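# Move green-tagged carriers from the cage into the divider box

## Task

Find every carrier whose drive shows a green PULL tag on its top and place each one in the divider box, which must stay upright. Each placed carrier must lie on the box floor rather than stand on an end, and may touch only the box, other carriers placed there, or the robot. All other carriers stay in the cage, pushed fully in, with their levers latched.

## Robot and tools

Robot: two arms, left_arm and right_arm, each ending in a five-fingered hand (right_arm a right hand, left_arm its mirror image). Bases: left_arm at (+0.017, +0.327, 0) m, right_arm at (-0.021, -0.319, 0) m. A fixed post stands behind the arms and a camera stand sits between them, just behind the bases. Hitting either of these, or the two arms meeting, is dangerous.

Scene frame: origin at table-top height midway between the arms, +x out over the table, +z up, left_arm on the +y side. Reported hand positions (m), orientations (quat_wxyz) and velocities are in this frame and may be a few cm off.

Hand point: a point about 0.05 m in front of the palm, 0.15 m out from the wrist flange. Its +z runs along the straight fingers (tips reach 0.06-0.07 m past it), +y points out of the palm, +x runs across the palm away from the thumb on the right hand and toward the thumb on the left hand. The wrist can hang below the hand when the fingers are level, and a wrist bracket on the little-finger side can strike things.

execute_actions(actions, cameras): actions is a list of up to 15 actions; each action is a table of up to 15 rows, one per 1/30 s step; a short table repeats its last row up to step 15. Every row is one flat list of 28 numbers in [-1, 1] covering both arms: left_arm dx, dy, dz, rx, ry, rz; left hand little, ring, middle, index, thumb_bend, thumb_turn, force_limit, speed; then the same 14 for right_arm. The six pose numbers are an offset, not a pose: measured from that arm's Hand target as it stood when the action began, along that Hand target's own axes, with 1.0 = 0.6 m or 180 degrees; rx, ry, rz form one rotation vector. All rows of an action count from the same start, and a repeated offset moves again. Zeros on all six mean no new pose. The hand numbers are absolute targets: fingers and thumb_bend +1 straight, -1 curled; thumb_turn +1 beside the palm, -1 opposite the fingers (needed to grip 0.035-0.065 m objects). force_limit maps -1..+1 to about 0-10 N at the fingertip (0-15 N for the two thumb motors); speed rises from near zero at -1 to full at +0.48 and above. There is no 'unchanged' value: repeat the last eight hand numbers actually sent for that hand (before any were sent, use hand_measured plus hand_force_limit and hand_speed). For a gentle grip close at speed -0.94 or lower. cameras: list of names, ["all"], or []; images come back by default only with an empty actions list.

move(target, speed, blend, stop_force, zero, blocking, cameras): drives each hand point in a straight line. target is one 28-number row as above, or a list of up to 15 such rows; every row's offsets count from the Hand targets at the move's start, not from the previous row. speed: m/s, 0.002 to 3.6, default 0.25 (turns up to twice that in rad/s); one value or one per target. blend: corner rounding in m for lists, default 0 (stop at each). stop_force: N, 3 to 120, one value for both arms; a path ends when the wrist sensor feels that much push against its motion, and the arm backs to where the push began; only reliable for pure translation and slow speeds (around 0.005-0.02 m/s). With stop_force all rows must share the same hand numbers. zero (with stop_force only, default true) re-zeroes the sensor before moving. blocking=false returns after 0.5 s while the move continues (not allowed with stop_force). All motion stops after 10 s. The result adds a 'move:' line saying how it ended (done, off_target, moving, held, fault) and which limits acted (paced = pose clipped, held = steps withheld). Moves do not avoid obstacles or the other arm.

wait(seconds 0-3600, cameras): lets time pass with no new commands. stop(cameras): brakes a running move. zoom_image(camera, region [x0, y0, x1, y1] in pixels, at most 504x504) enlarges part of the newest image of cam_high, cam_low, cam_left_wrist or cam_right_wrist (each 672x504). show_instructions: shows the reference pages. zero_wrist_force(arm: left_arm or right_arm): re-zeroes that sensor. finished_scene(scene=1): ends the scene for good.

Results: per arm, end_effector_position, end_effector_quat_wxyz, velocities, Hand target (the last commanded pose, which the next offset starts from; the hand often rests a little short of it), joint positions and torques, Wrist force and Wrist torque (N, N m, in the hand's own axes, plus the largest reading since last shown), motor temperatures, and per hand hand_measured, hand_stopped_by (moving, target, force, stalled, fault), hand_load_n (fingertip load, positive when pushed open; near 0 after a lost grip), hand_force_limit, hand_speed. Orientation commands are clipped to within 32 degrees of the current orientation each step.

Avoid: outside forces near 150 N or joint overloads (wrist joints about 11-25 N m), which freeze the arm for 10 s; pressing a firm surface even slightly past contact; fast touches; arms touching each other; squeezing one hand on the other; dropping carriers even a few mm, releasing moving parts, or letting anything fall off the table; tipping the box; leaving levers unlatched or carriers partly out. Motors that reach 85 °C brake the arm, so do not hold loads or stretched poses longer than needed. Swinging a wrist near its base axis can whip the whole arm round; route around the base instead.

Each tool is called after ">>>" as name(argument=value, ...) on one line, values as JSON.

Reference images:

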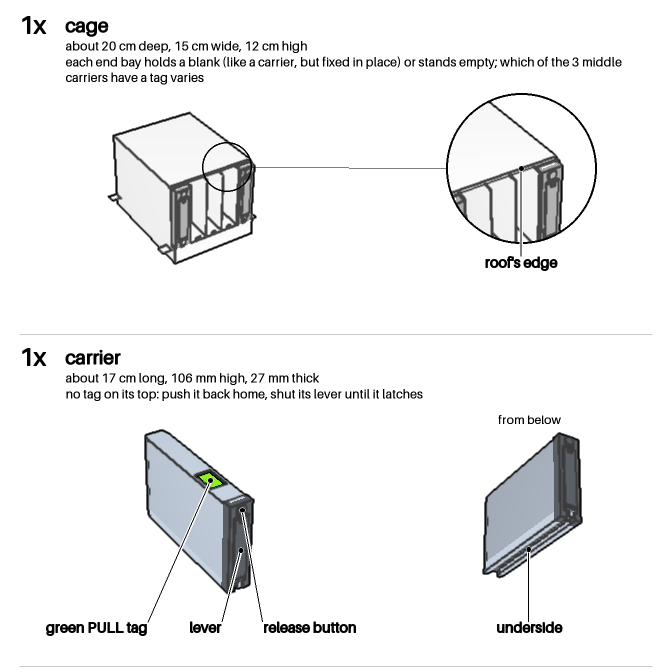

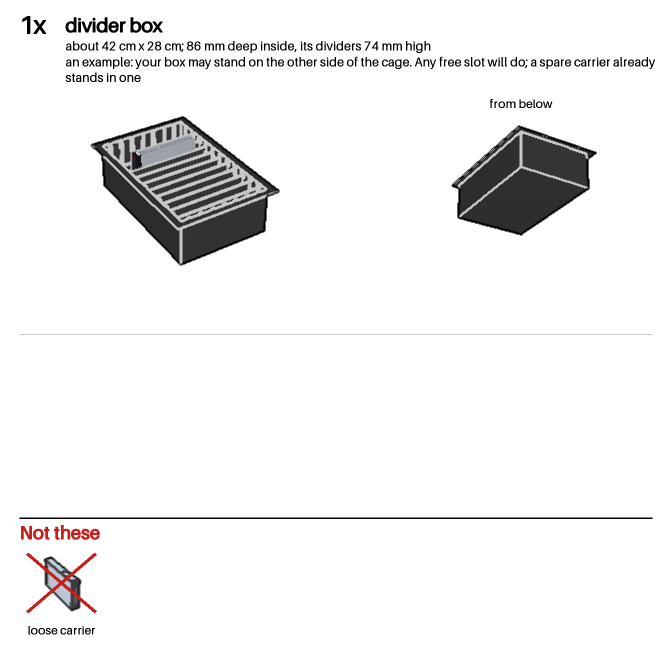

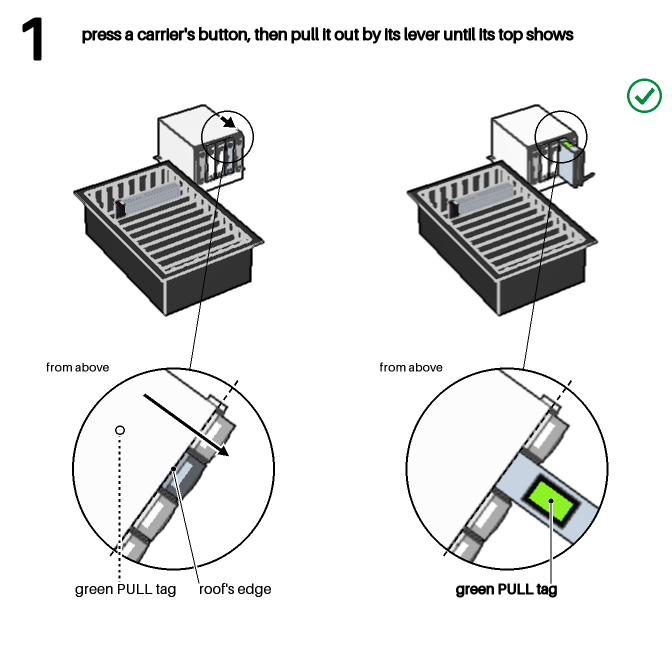

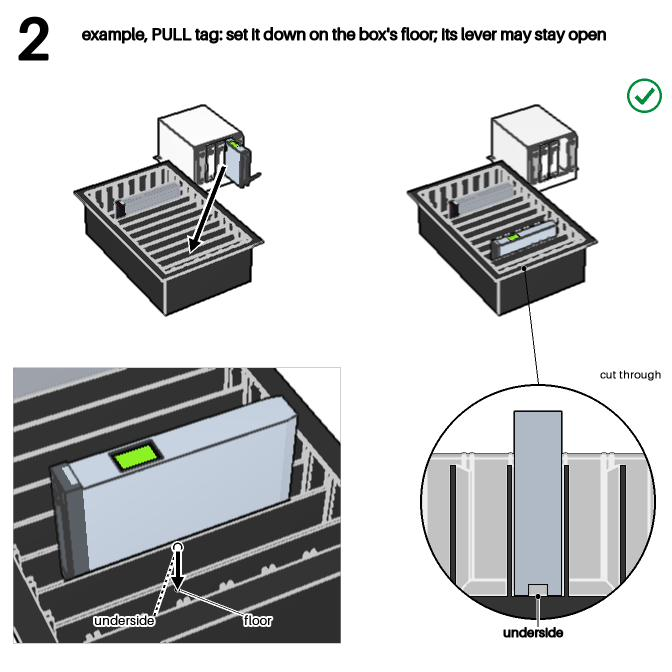

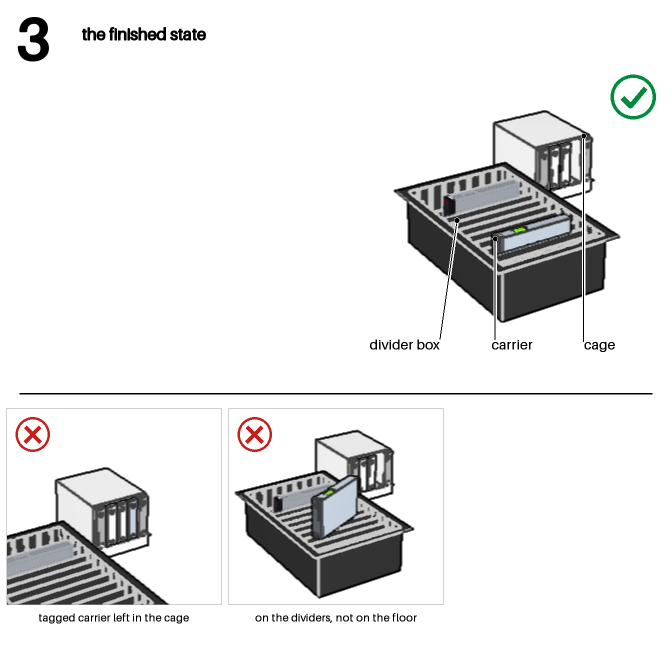

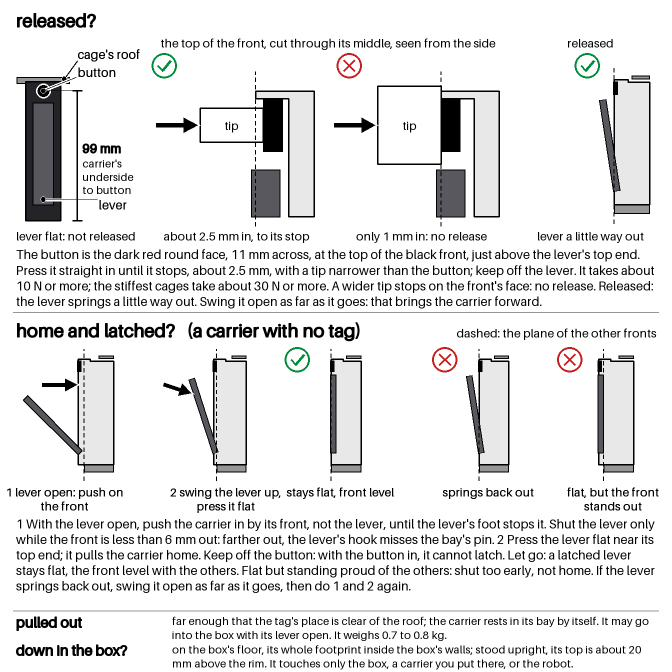

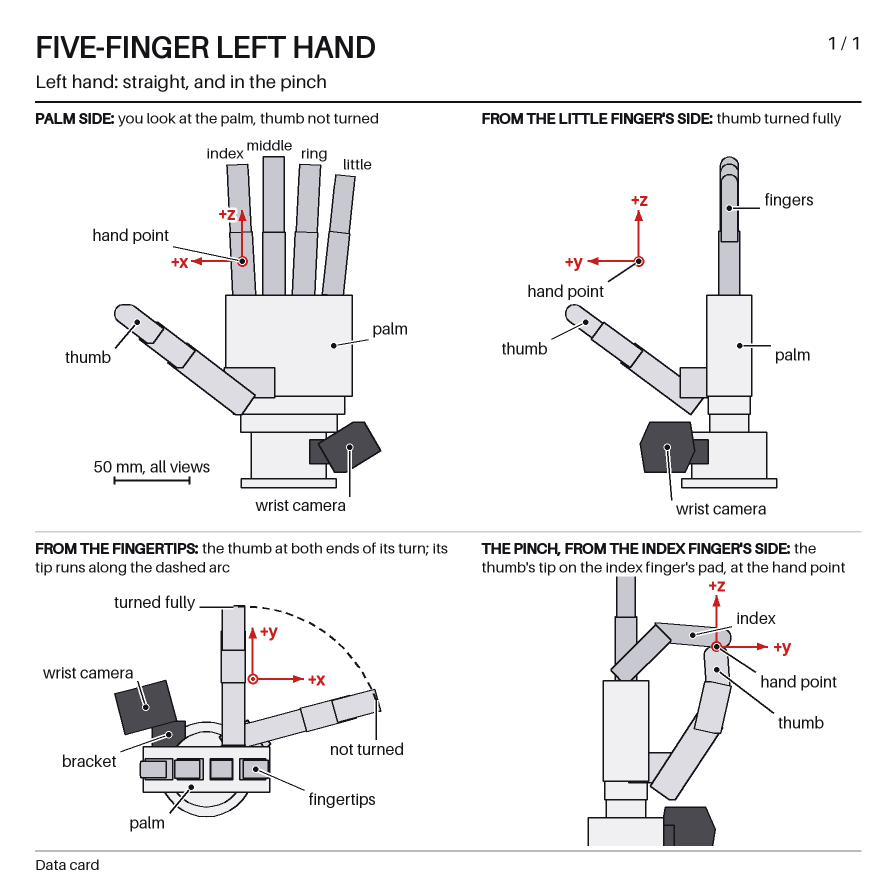

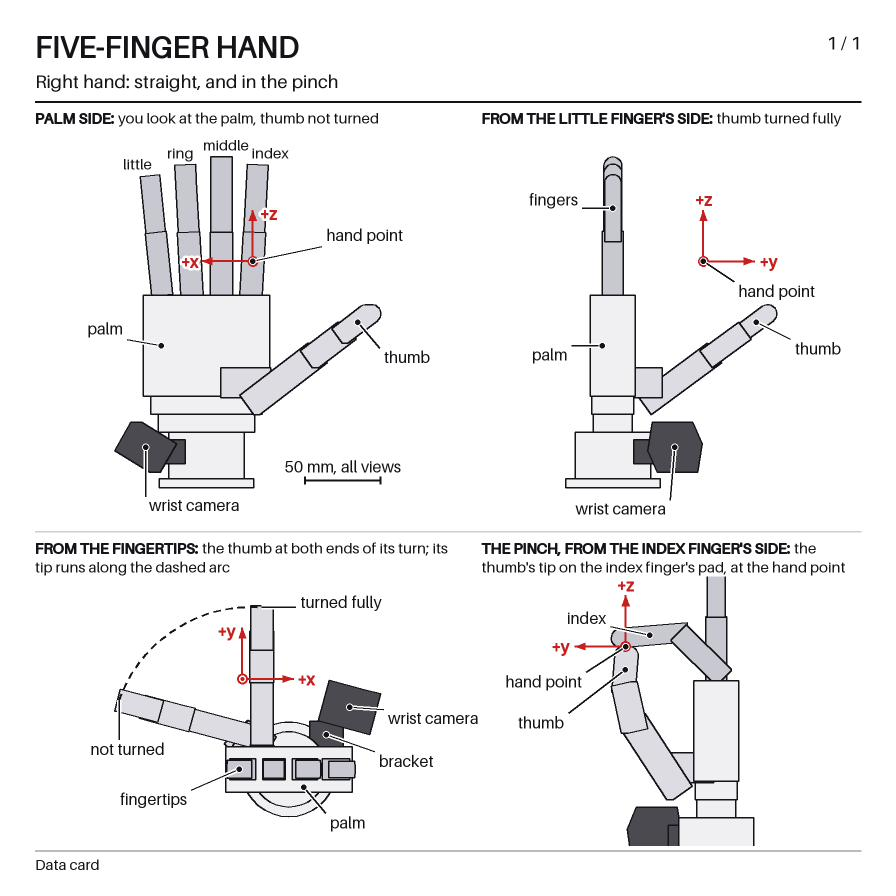

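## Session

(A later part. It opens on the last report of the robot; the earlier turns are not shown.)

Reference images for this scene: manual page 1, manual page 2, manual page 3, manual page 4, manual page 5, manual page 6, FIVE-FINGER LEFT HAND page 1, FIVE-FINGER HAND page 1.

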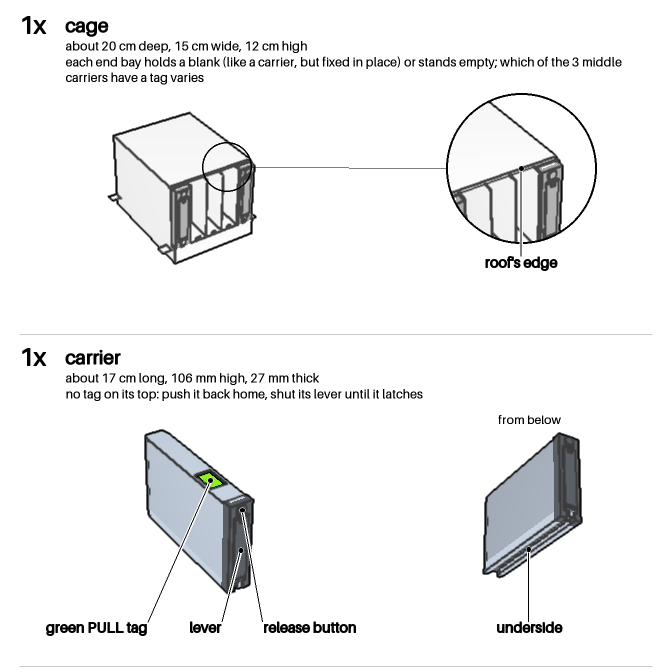

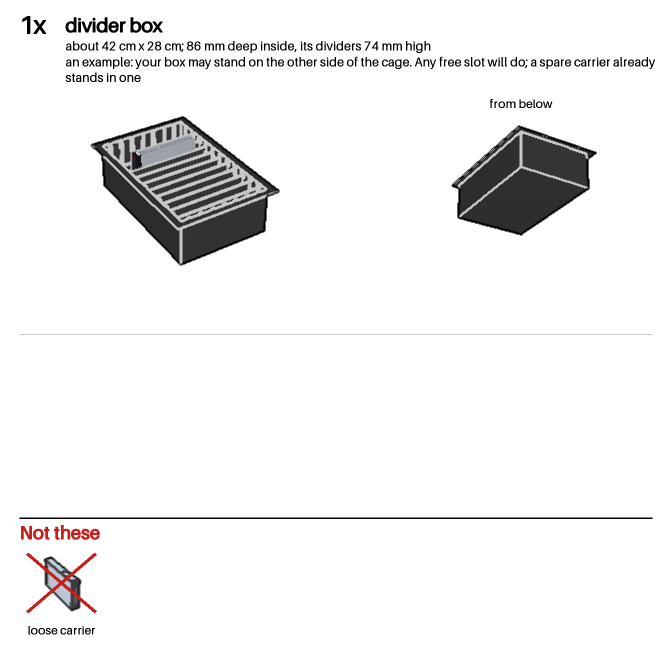

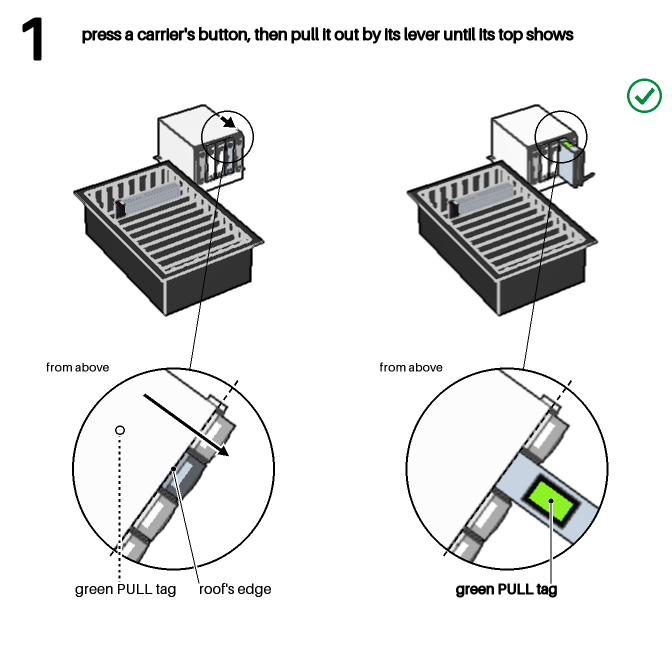

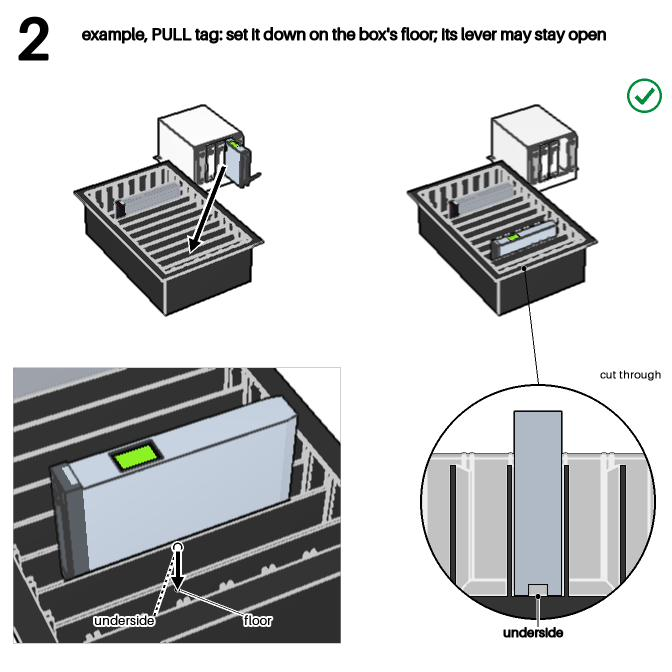

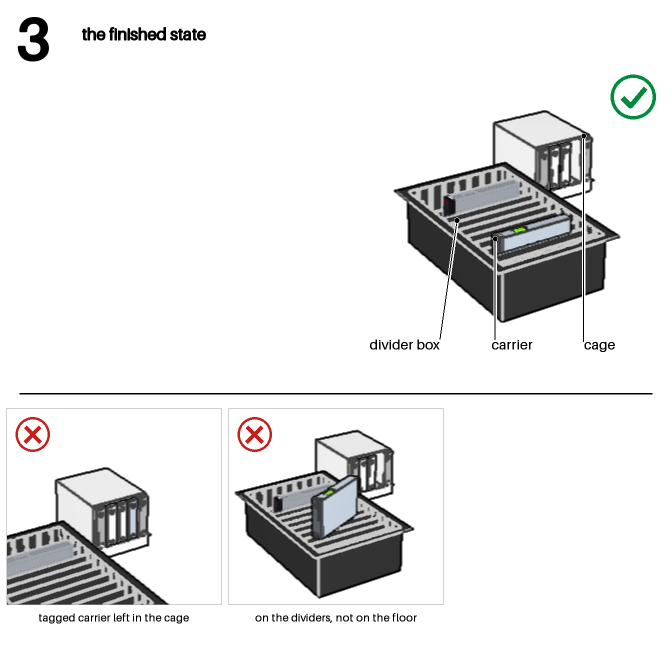

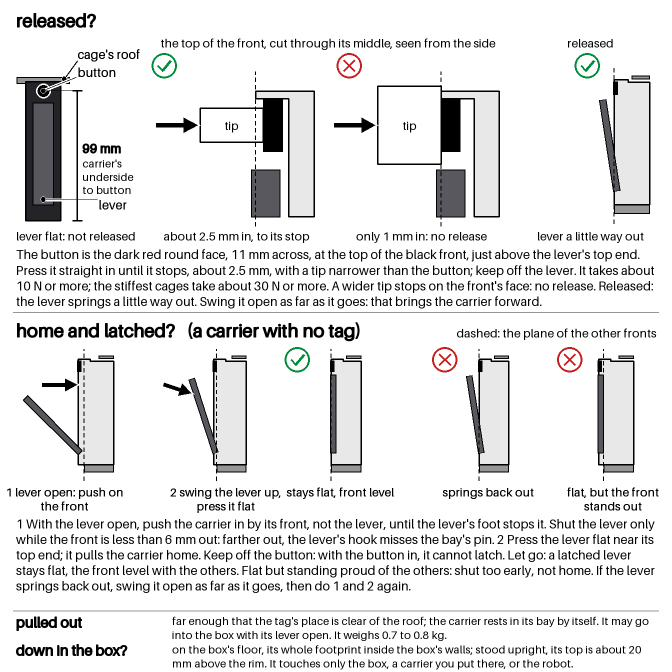

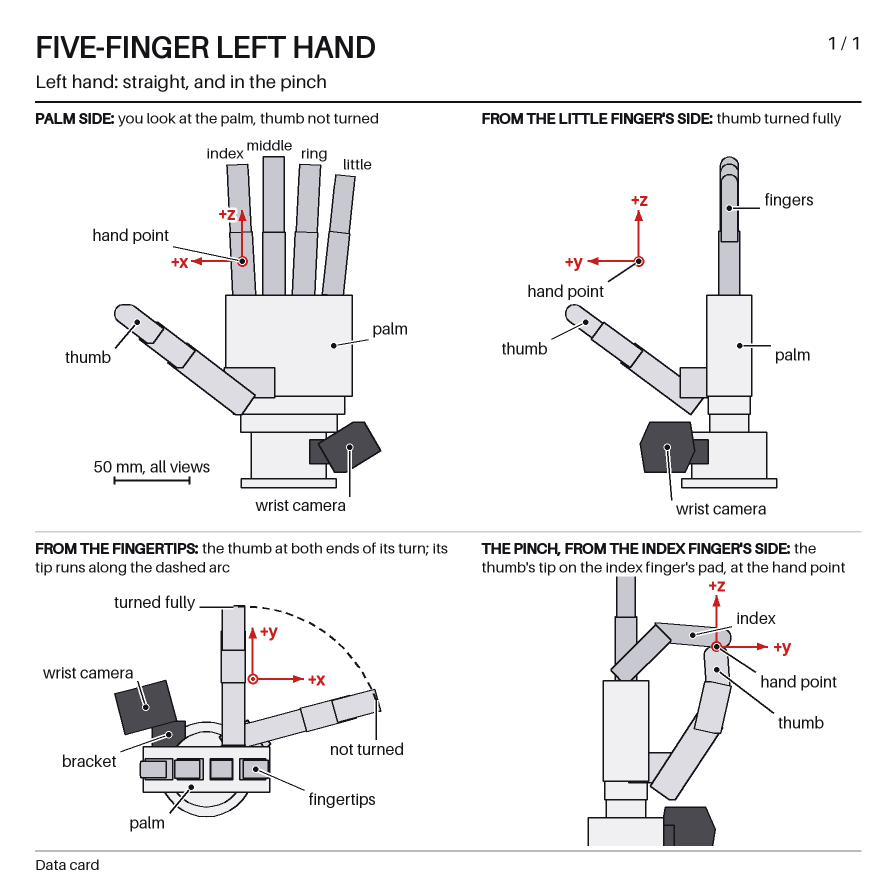

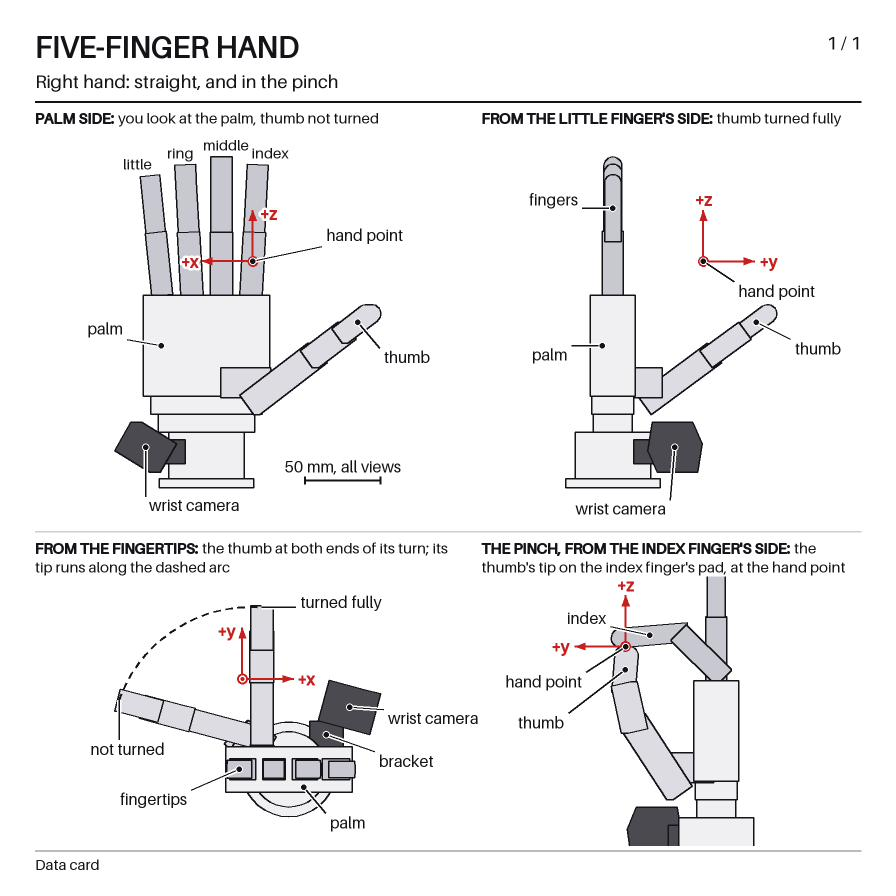

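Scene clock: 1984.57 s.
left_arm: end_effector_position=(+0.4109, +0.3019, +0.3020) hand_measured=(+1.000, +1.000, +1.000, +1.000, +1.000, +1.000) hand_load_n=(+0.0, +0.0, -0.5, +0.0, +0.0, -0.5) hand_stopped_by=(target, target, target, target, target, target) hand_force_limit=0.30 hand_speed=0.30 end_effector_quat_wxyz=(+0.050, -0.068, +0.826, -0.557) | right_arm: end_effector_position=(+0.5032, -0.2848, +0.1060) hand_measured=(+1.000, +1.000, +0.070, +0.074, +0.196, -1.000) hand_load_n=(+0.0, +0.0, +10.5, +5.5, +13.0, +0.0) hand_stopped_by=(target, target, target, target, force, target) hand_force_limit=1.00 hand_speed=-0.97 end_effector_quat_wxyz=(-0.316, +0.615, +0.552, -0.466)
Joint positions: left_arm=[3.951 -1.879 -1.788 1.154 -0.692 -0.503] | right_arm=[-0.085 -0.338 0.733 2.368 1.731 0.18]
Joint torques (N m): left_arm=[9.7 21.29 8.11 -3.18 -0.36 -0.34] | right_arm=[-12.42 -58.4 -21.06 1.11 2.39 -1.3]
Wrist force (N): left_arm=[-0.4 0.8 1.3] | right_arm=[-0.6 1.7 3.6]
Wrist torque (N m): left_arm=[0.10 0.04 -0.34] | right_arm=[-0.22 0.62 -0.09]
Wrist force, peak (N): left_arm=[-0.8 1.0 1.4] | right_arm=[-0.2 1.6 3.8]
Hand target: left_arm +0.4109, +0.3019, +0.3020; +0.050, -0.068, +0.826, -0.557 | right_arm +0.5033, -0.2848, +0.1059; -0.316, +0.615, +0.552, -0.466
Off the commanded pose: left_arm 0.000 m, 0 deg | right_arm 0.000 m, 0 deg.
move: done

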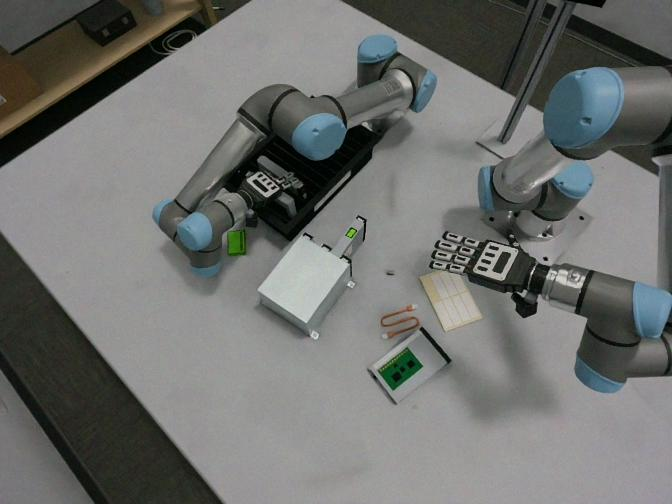

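>>> move(target=[0,0,0,0,0,0,1,1,1,1,1,1,0.3,0.3,0.0011,0.0045,0.0018,0,0,0,1,1,0.066,0.072,0.18,-1,1.0,-0.97], speed=0.01)

>>> move(target=[0,0,0,0,0,0,1,1,1,1,1,1,0.3,0.3,0.0006,0.0023,0.0009,0,0,0,1,1,0.066,0.072,0.18,-1,1.0,-0.97], speed=0.01, cameras=["cam_high","cam_right_wrist"])

>>> zoom_image(camera="cam_high", region=[240, 130, 340, 230])

Scene clock: 1986.93 s.
left_arm: end_effector_position=(+0.4109, +0.3019, +0.3020) hand_measured=(+1.000, +1.000, +1.000, +1.000, +1.000, +1.000) hand_load_n=(+0.0, +0.0, +0.0, +0.0, +0.0, -0.5) hand_stopped_by=(target, target, target, target, target, target) hand_force_limit=0.30 hand_speed=0.30 end_effector_quat_wxyz=(+0.050, -0.068, +0.826, -0.557) | right_arm: end_effector_position=(+0.5033, -0.2848, +0.1031) hand_measured=(+1.000, +1.000, +0.070, +0.074, +0.196, -1.000) hand_load_n=(+0.0, +0.0, +11.5, +5.5, +12.0, +0.0) hand_stopped_by=(target, target, target, target, force, target) hand_force_limit=1.00 hand_speed=-0.97 end_effector_quat_wxyz=(-0.316, +0.615, +0.552, -0.466)
Joint positions: left_arm=[3.951 -1.879 -1.788 1.154 -0.692 -0.503] | right_arm=[-0.085 -0.334 0.732 2.364 1.731 0.18]
Joint torques (N m): left_arm=[8.81 20.94 8.22 -3.33 -0.39 -0.4] | right_arm=[-12.34 -51.22 -20.48 -2.05 2.36 -1.21]
Wrist force (N): left_arm=[-0.7 1.0 1.0] | right_arm=[-2.9 -12.5 -1.9]
Wrist torque (N m): left_arm=[0.15 0.08 -0.36] | right_arm=[-0.48 0.82 -0.48]
Wrist force, peak (N): left_arm=[-0.7 1.0 1.6] | right_arm=[-2.9 -12.5 -1.9]
Hand target: left_arm +0.4109, +0.3019, +0.3020; +0.050, -0.068, +0.826, -0.557 | right_arm +0.5033, -0.2848, +0.1029; -0.316, +0.615, +0.552, -0.466
Off the commanded pose: left_arm 0.000 m, 0 deg | right_arm 0.000 m, 0 deg.
move: done

Scene clock: 1987.43 s.
left_arm: end_effector_position=(+0.4109, +0.3019, +0.3020) hand_measured=(+1.000, +1.000, +1.000, +1.000, +1.000, +1.000) hand_load_n=(+0.0, +0.0, +0.0, +0.0, +0.0, -0.5) hand_stopped_by=(target, target, target, target, target, target) hand_force_limit=0.30 hand_speed=0.30 end_effector_quat_wxyz=(+0.050, -0.068, +0.826, -0.557) | right_arm: end_effector_position=(+0.5033, -0.2848, +0.1015) hand_measured=(+1.000, +1.000, +0.070, +0.074, +0.194, -1.000) hand_load_n=(-0.5, +0.0, +14.0, +8.5, +5.0, +0.0) hand_stopped_by=(target, target, target, target, force, target) hand_force_limit=1.00 hand_speed=-0.97 end_effector_quat_wxyz=(-0.316, +0.615, +0.552, -0.466)
Joint positions: left_arm=[3.951 -1.879 -1.788 1.154 -0.692 -0.503] | right_arm=[-0.085 -0.332 0.732 2.362 1.731 0.18]
Joint torques (N m): left_arm=[9.12 20.75 8.43 -3.33 -0.37 -0.49] | right_arm=[-9.22 -38.51 -17.15 -6.75 -0.28 -0.95]
Wrist force (N): left_arm=[-0.6 0.9 1.2] | right_arm=[-9.1 -29.2 -13.0]
Wrist torque (N m): left_arm=[0.13 0.07 -0.36] | right_arm=[-0.80 0.97 -0.73]
Wrist force, peak (N): left_arm=[-0.7 0.9 1.5] | right_arm=[-9.1 -29.4 -13.1]
Hand target: left_arm +0.4109, +0.3019, +0.3020; +0.050, -0.068, +0.826, -0.557 | right_arm +0.5033, -0.2848, +0.1014; -0.316, +0.615, +0.552, -0.466
Off the commanded pose: left_arm 0.000 m, 0 deg | right_arm 0.000 m, 0 deg.
move: done
cam_right_wrist: T_world_to_cam=[[0.34874, 0.12802, -0.92844, -0.05016], [0.63026, -0.76521, 0.13123, -0.55018], [-0.69365, -0.63092, -0.34754, 0.31745]] pos_world=[0.58445, -0.2143, 0.13596]

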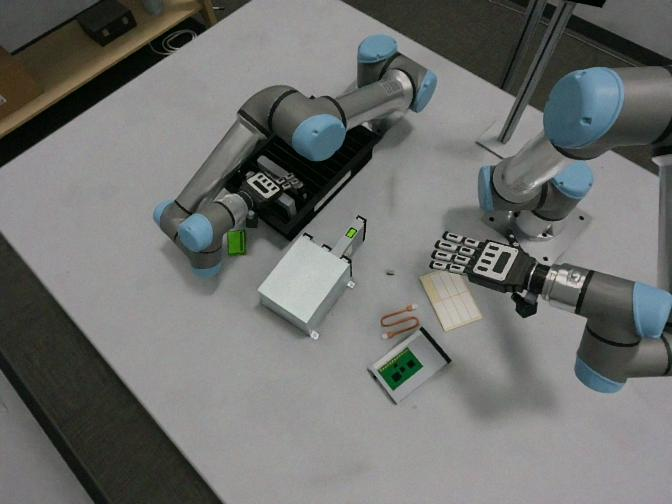

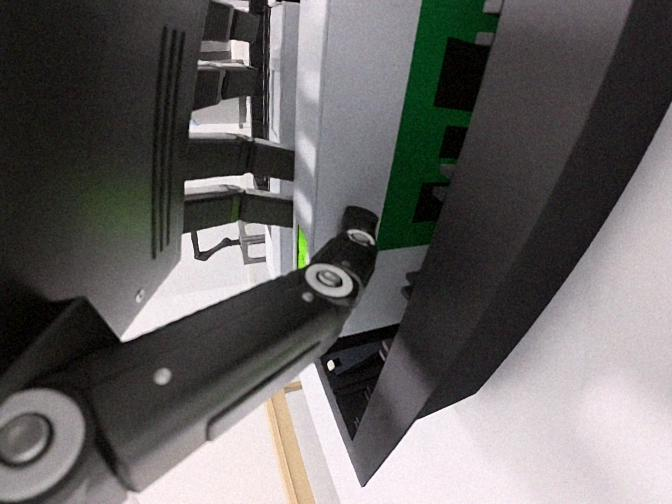

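Scaled by 5.040 from the camera's image (finer frame: 960x720).

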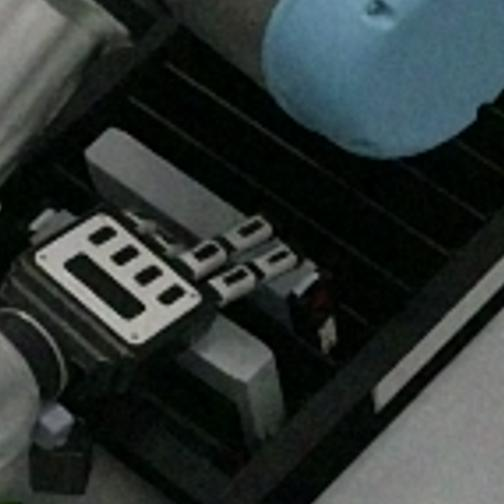

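>>> move(target=[0,0,0,0,0,0,1,1,1,1,1,1,0.3,0.3,-0.0005,-0.0018,-0.0007,0,0,0,1,1,0.066,0.072,0.18,-1,1.0,-0.97], speed=0.01)

>>> zoom_image(camera="cam_right_wrist", region=[270, 180, 480, 390])

Scene clock: 1989.20 s.
left_arm: end_effector_position=(+0.4109, +0.3019, +0.3020) hand_measured=(+1.000, +1.000, +1.000, +1.000, +1.000, +1.000) hand_load_n=(-0.5, +0.0, +0.0, +0.0, +0.0, -0.5) hand_stopped_by=(target, target, target, target, target, target) hand_force_limit=0.30 hand_speed=0.30 end_effector_quat_wxyz=(+0.050, -0.068, +0.826, -0.557) | right_arm: end_effector_position=(+0.5033, -0.2848, +0.1025) hand_measured=(+1.000, +1.000, +0.070, +0.074, +0.194, -1.000) hand_load_n=(+0.0, +0.0, +13.0, +7.5, +7.0, +0.0) hand_stopped_by=(target, target, target, target, force, target) hand_force_limit=1.00 hand_speed=-0.97 end_effector_quat_wxyz=(-0.316, +0.615, +0.552, -0.466)
Joint positions: left_arm=[3.951 -1.879 -1.788 1.154 -0.692 -0.503] | right_arm=[-0.085 -0.334 0.732 2.363 1.731 0.18]
Joint torques (N m): left_arm=[8.8 21.3 7.83 -3.2 -0.33 -0.35] | right_arm=[-2.95 -68.99 -5.31 3.33 0.12 -0.13]
Wrist force (N): left_arm=[-0.6 0.9 1.2] | right_arm=[-3.6 1.9 -0.8]
Wrist torque (N m): left_arm=[0.13 0.07 -0.36] | right_arm=[-0.28 0.62 -0.14]
Wrist force, peak (N): left_arm=[-0.8 1.1 1.4] | right_arm=[-9.3 -30.6 -13.7]
Hand target: left_arm +0.4109, +0.3019, +0.3020; +0.050, -0.068, +0.826, -0.557 | right_arm +0.5033, -0.2848, +0.1026; -0.316, +0.615, +0.552, -0.466
Off the commanded pose: left_arm 0.000 m, 0 deg | right_arm 0.000 m, 0 deg.
move: done

Scaled by 2.400 from the camera's image (finer frame: 960x720).
This view is cut from an older image: the scene may have changed since it was taken.

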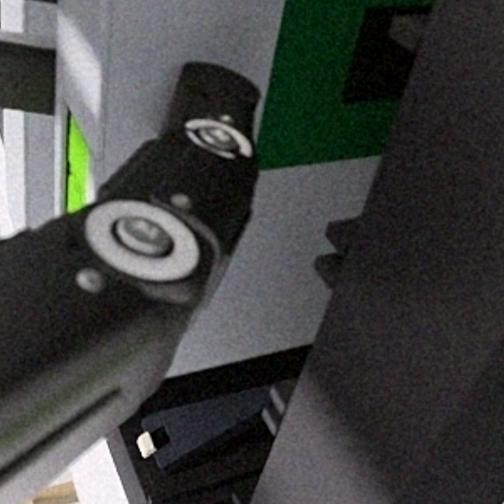

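>>> execute_actions(actions=[], cameras=["cam_high","cam_right_wrist"])

>>> zoom_image(camera="cam_high", region=[250, 150, 320, 230])

Scene clock: 1991.03 s.
left_arm: end_effector_position=(+0.4109, +0.3019, +0.3020) hand_measured=(+1.000, +1.000, +1.000, +1.000, +1.000, +1.000) hand_load_n=(+0.0, +0.0, +0.0, +0.0, +0.0, +0.0) hand_stopped_by=(target, target, target, target, target, target) hand_force_limit=0.30 hand_speed=0.30 end_effector_quat_wxyz=(+0.050, -0.068, +0.826, -0.557) | right_arm: end_effector_position=(+0.5033, -0.2848, +0.1026) hand_measured=(+1.000, +1.000, +0.070, +0.074, +0.194, -1.000) hand_load_n=(+0.0, +0.0, +12.5, +7.0, +9.0, +0.0) hand_stopped_by=(target, target, target, target, force, target) hand_force_limit=1.00 hand_speed=-0.97 end_effector_quat_wxyz=(-0.316, +0.615, +0.552, -0.466)
Joint positions: left_arm=[3.951 -1.879 -1.788 1.154 -0.692 -0.503] | right_arm=[-0.085 -0.334 0.732 2.363 1.731 0.18]
Joint velocities: within noise
Joint torques (N m): left_arm=[8.45 21.03 8.23 -3.27 -0.38 -0.49] | right_arm=[-10.86 -71.4 -10.88 3.84 1.16 -1.25]
Motor temperatures (°C): left_arm=[29 36 36 39 43 39] | right_arm=[30 42 33 43 31 42]
Wrist force (N): left_arm=[-0.6 0.8 1.4] | right_arm=[-2.9 4.6 2.5]
Wrist torque (N m): left_arm=[0.10 0.08 -0.35] | right_arm=[-0.20 0.56 -0.11]
Wrist force, peak (N): left_arm=[-0.6 1.0 1.6] | right_arm=[-3.2 4.8 2.7]
Hand target: left_arm +0.4109, +0.3019, +0.3020; +0.050, -0.068, +0.826, -0.557 | right_arm +0.5033, -0.2848, +0.1026; -0.316, +0.615, +0.552, -0.466
Off the commanded pose: left_arm 0.000 m, 0 deg | right_arm 0.000 m, 0 deg.
camera_calibration:
cam_right_wrist: T_world_to_cam=[[0.34862, 0.12803, -0.92848, -0.04906], [0.6303, -0.76519, 0.13115, -0.55033], [-0.69368, -0.63094, -0.34746, 0.31783]] pos_world=[0.58445, -0.2143, 0.13706]
Images, in order (width x height): cam_high 672x504, cam_right_wrist 672x504.

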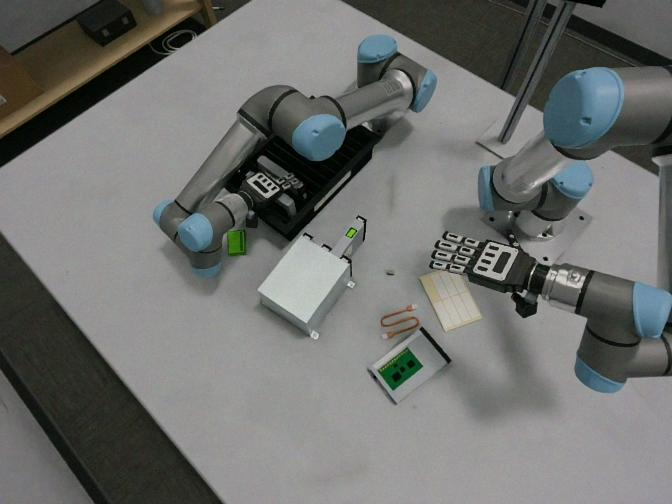

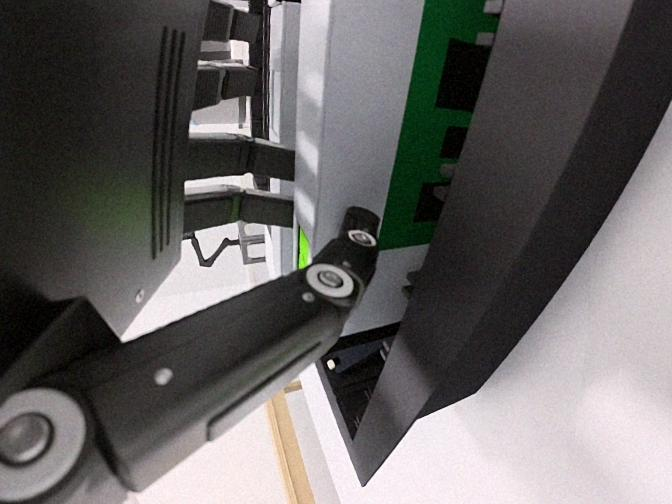

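Scaled by 6.300 from the camera's image (finer frame: 960x720).

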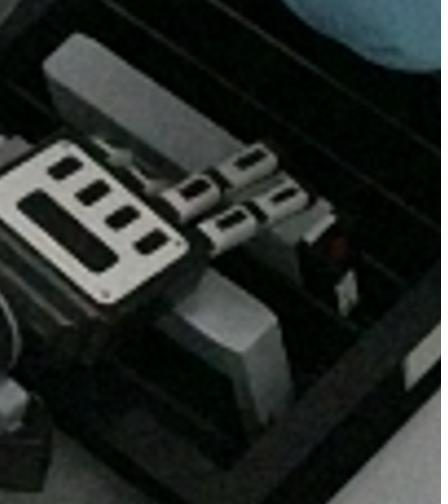

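>>> move(target=[[0,0,0,0,0,0,1,1,1,1,1,1,0.3,0.3,0,0.0004,0.0001,0,0,0,1,1,0.082,0.084,0.215,-1,0.9,-0.97],[0,0,0,0,0,0,1,1,1,1,1,1,0.3,0.3,0,0.0004,0.0001,0,0,0,1,1,0.094,0.096,0.24,-1,0.9,-0.97]], speed=0.005, cameras=["cam_high","cam_right_wrist"])

>>> zoom_image(camera="cam_high", region=[250, 150, 320, 230])

Scene clock: 1996.70 s.
left_arm: end_effector_position=(+0.4109, +0.3019, +0.3020) hand_measured=(+1.000, +1.000, +1.000, +1.000, +1.000, +1.000) hand_load_n=(+0.0, +0.0, +0.0, +0.0, +0.0, +0.0) hand_stopped_by=(target, target, target, target, target, target) hand_force_limit=0.30 hand_speed=0.30 end_effector_quat_wxyz=(+0.050, -0.068, +0.826, -0.557) | right_arm: end_effector_position=(+0.5033, -0.2849, +0.1024) hand_measured=(+1.000, +1.000, +0.094, +0.096, +0.240, -1.000) hand_load_n=(+0.0, +0.0, +3.0, +0.0, +0.0, -0.5) hand_stopped_by=(target, target, target, target, moving, target) hand_force_limit=0.90 hand_speed=-0.97 end_effector_quat_wxyz=(-0.316, +0.615, +0.552, -0.466)
Joint positions: left_arm=[3.951 -1.879 -1.788 1.154 -0.692 -0.503] | right_arm=[-0.085 -0.333 0.732 2.363 1.731 0.18]
Joint torques (N m): left_arm=[9.31 20.63 8.05 -3.21 -0.37 -0.56] | right_arm=[-9.86 -58.12 -20.14 0.82 1.47 -1.45]
Wrist force (N): left_arm=[-0.6 0.8 1.3] | right_arm=[-4.3 -2.3 5.2]
Wrist torque (N m): left_arm=[0.11 0.07 -0.35] | right_arm=[-0.40 0.58 -0.28]
Wrist force, peak (N): left_arm=[-0.8 1.0 1.6] | right_arm=[-4.3 -2.4 5.3]
Hand target: left_arm +0.4109, +0.3019, +0.3020; +0.050, -0.068, +0.826, -0.557 | right_arm +0.5033, -0.2848, +0.1024; -0.316, +0.615, +0.552, -0.466
Off the commanded pose: left_arm 0.000 m, 0 deg | right_arm 0.000 m, 0 deg.
move: done
cam_right_wrist: T_world_to_cam=[[0.34859, 0.12801, -0.92849, -0.04923], [0.63026, -0.76523, 0.13112, -0.55029], [-0.69373, -0.6309, -0.34743, 0.3178]] pos_world=[0.58445, -0.2143, 0.13686]

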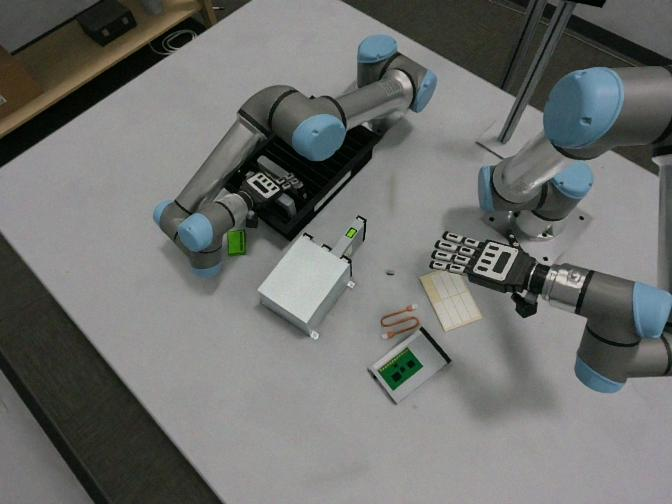

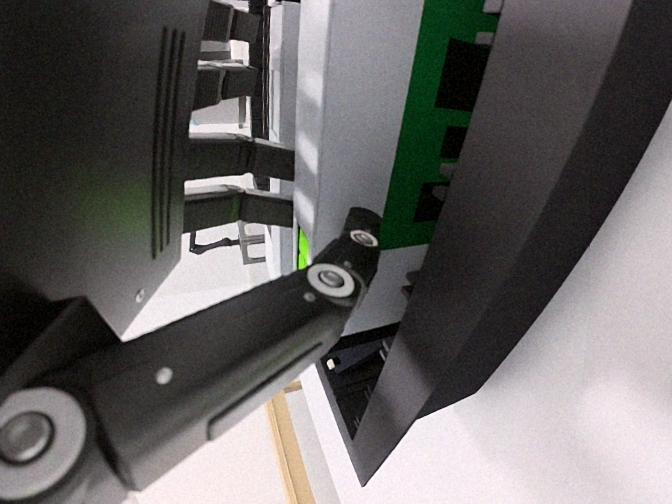

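Scaled by 6.300 from the camera's image (finer frame: 960x720).

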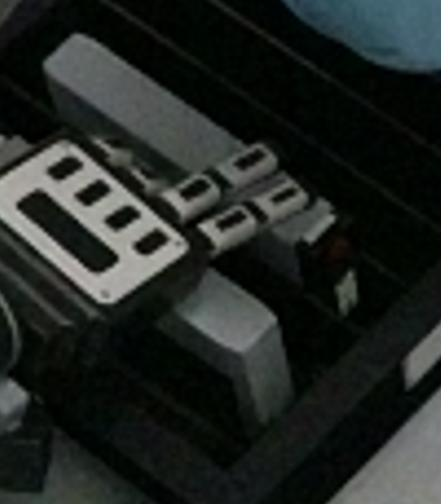

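>>> move(target=[0,0,0,0,0,0,1,1,1,1,1,1,0.3,0.3,0,0,0,0,0,0,1,1,0.13,0.13,0.34,-1,0.5,-0.9], cameras=["cam_high","cam_right_wrist"])

>>> zoom_image(camera="cam_high", region=[250, 150, 320, 230])

Scene clock: 1999.00 s.
left_arm: end_effector_position=(+0.4109, +0.3019, +0.3020) hand_measured=(+1.000, +1.000, +1.000, +1.000, +1.000, +1.000) hand_load_n=(+0.0, +0.0, +0.0, +0.0, +0.0, -0.5) hand_stopped_by=(target, target, target, target, target, target) hand_force_limit=0.30 hand_speed=0.30 end_effector_quat_wxyz=(+0.050, -0.068, +0.826, -0.557) | right_arm: end_effector_position=(+0.5033, -0.2849, +0.1024) hand_measured=(+1.000, +1.000, +0.130, +0.130, +0.340, -1.000) hand_load_n=(+0.0, +0.0, +0.0, +0.0, +0.0, +0.0) hand_stopped_by=(target, target, target, target, target, target) hand_force_limit=0.50 hand_speed=-0.90 end_effector_quat_wxyz=(-0.316, +0.615, +0.552, -0.466)
Joint positions: left_arm=[3.951 -1.879 -1.788 1.154 -0.692 -0.503] | right_arm=[-0.085 -0.333 0.732 2.363 1.731 0.18]
Joint torques (N m): left_arm=[8.4 20.73 8.43 -3.19 -0.36 -0.52] | right_arm=[-3.58 -71.41 -18.39 2.97 1.39 -1.51]
Wrist force (N): left_arm=[-0.4 1.0 1.5] | right_arm=[-4.9 2.2 4.4]
Wrist torque (N m): left_arm=[0.11 0.05 -0.34] | right_arm=[-0.10 0.68 -0.18]
Wrist force, peak (N): left_arm=[-0.7 0.9 1.5] | right_arm=[-4.5 -2.5 5.2]
Hand target: left_arm +0.4109, +0.3019, +0.3020; +0.050, -0.068, +0.826, -0.557 | right_arm +0.5033, -0.2848, +0.1024; -0.316, +0.615, +0.552, -0.466
Off the commanded pose: left_arm 0.000 m, 0 deg | right_arm 0.000 m, 0 deg.
move: done
cam_right_wrist: T_world_to_cam=[[0.34868, 0.12809, -0.92845, -0.04927], [0.63029, -0.7652, 0.13114, -0.5503], [-0.69365, -0.63092, -0.34754, 0.31777]] pos_world=[0.58445, -0.2143, 0.13686]

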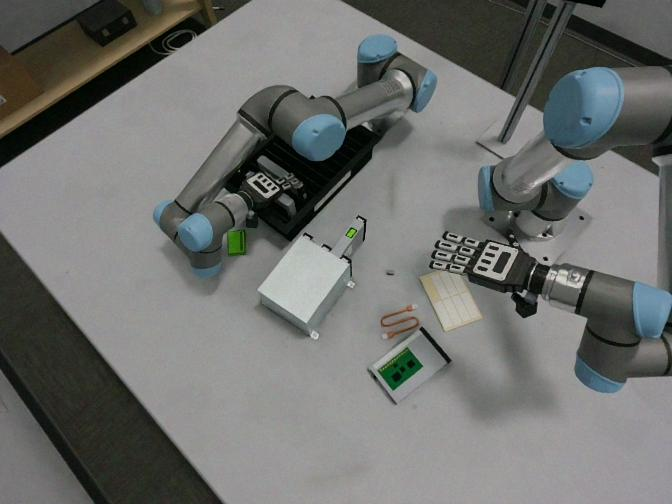

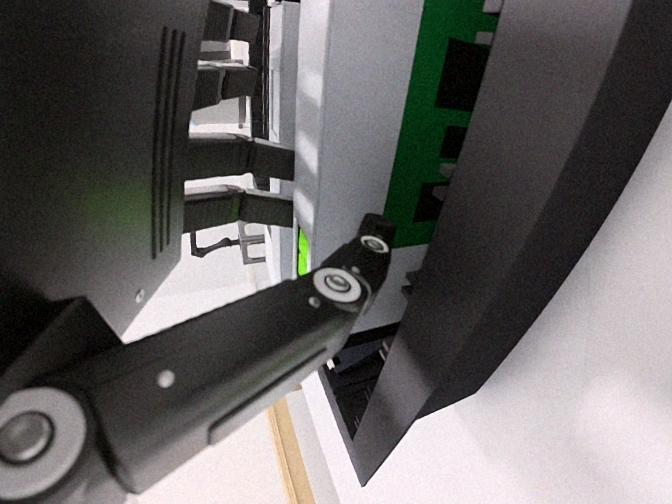

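Scaled by 6.300 from the camera's image (finer frame: 960x720).

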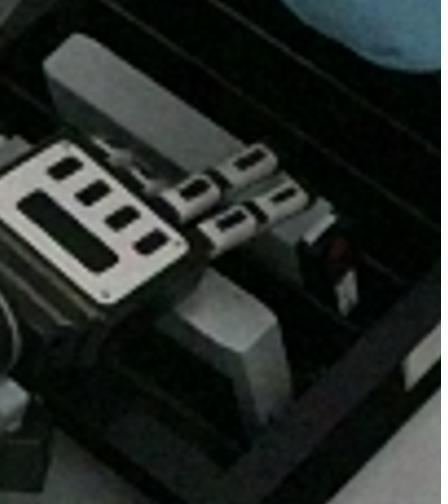

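>>> move(target=[0,0,0,0,0,0,1,1,1,1,1,1,0.3,0.3,-0.0337,-0.1355,-0.0549,0,0,0,1,1,0.13,0.13,0.34,-1,0.5,-0.9], speed=0.05, cameras=["cam_high","cam_right_wrist"])

>>> zoom_image(camera="cam_high", region=[240, 140, 320, 230])

Scene clock: 2002.80 s.
left_arm: end_effector_position=(+0.4109, +0.3019, +0.3020) hand_measured=(+1.000, +1.000, +1.000, +1.000, +1.000, +1.000) hand_load_n=(-0.5, +0.0, +0.0, +0.0, +0.0, +0.0) hand_stopped_by=(target, target, target, target, target, target) hand_force_limit=0.30 hand_speed=0.30 end_effector_quat_wxyz=(+0.050, -0.068, +0.826, -0.557) | right_arm: end_effector_position=(+0.5033, -0.2849, +0.1923) hand_measured=(+1.000, +1.000, +0.130, +0.130, +0.340, -1.000) hand_load_n=(+0.0, +0.0, +0.0, +0.0, +0.0, +0.0) hand_stopped_by=(target, target, target, target, target, target) hand_force_limit=0.50 hand_speed=-0.90 end_effector_quat_wxyz=(-0.316, +0.615, +0.552, -0.466)
Joint positions: left_arm=[3.951 -1.879 -1.788 1.154 -0.692 -0.503] | right_arm=[-0.085 -0.438 0.706 2.494 1.731 0.18]
Joint torques (N m): left_arm=[8.52 20.73 8.07 -3.25 -0.25 -0.5] | right_arm=[4.38 -70.01 -22.05 3.71 1.25 -1.48]
Wrist force (N): left_arm=[-0.7 0.9 1.1] | right_arm=[-4.6 2.2 4.4]
Wrist torque (N m): left_arm=[0.13 0.08 -0.35] | right_arm=[-0.08 0.62 -0.15]
Wrist force, peak (N): left_arm=[-0.7 0.8 1.7] | right_arm=[-5.0 2.5 4.7]
Hand target: left_arm +0.4109, +0.3019, +0.3020; +0.050, -0.068, +0.826, -0.557 | right_arm +0.5033, -0.2848, +0.1924; -0.316, +0.615, +0.552, -0.466
Off the commanded pose: left_arm 0.000 m, 0 deg | right_arm 0.000 m, 0 deg.
move: done
cam_right_wrist: T_world_to_cam=[[0.34862, 0.12803, -0.92848, 0.03423], [0.6303, -0.76519, 0.13115, -0.5621], [-0.69368, -0.63094, -0.34746, 0.349]] pos_world=[0.58445, -0.2143, 0.22676]

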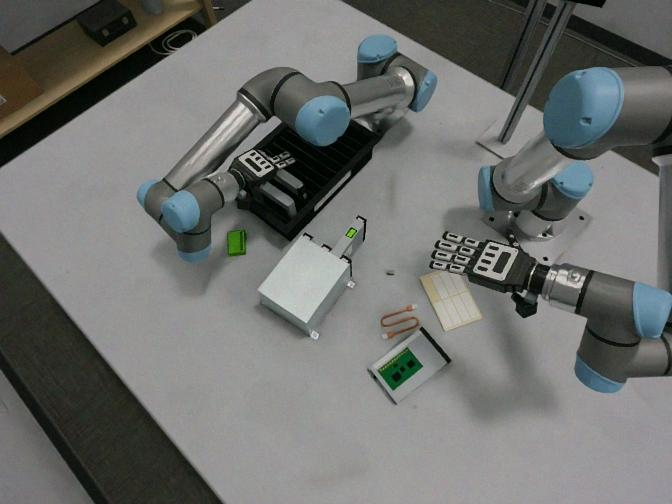

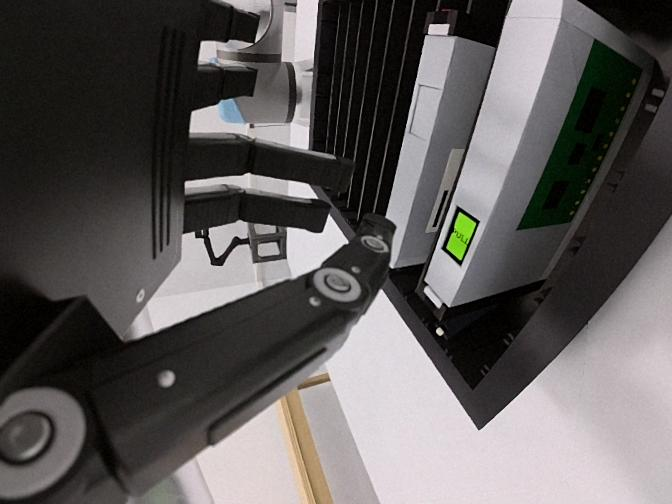

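Scaled by 5.600 from the camera's image (finer frame: 960x720).

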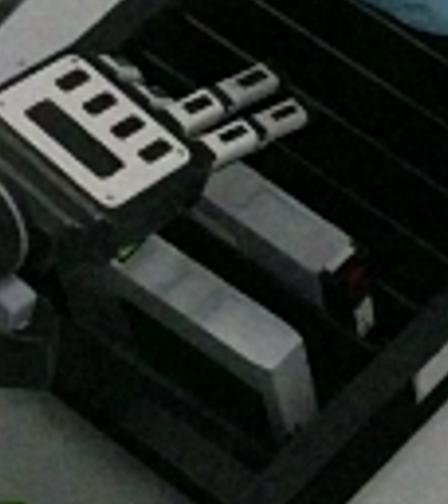

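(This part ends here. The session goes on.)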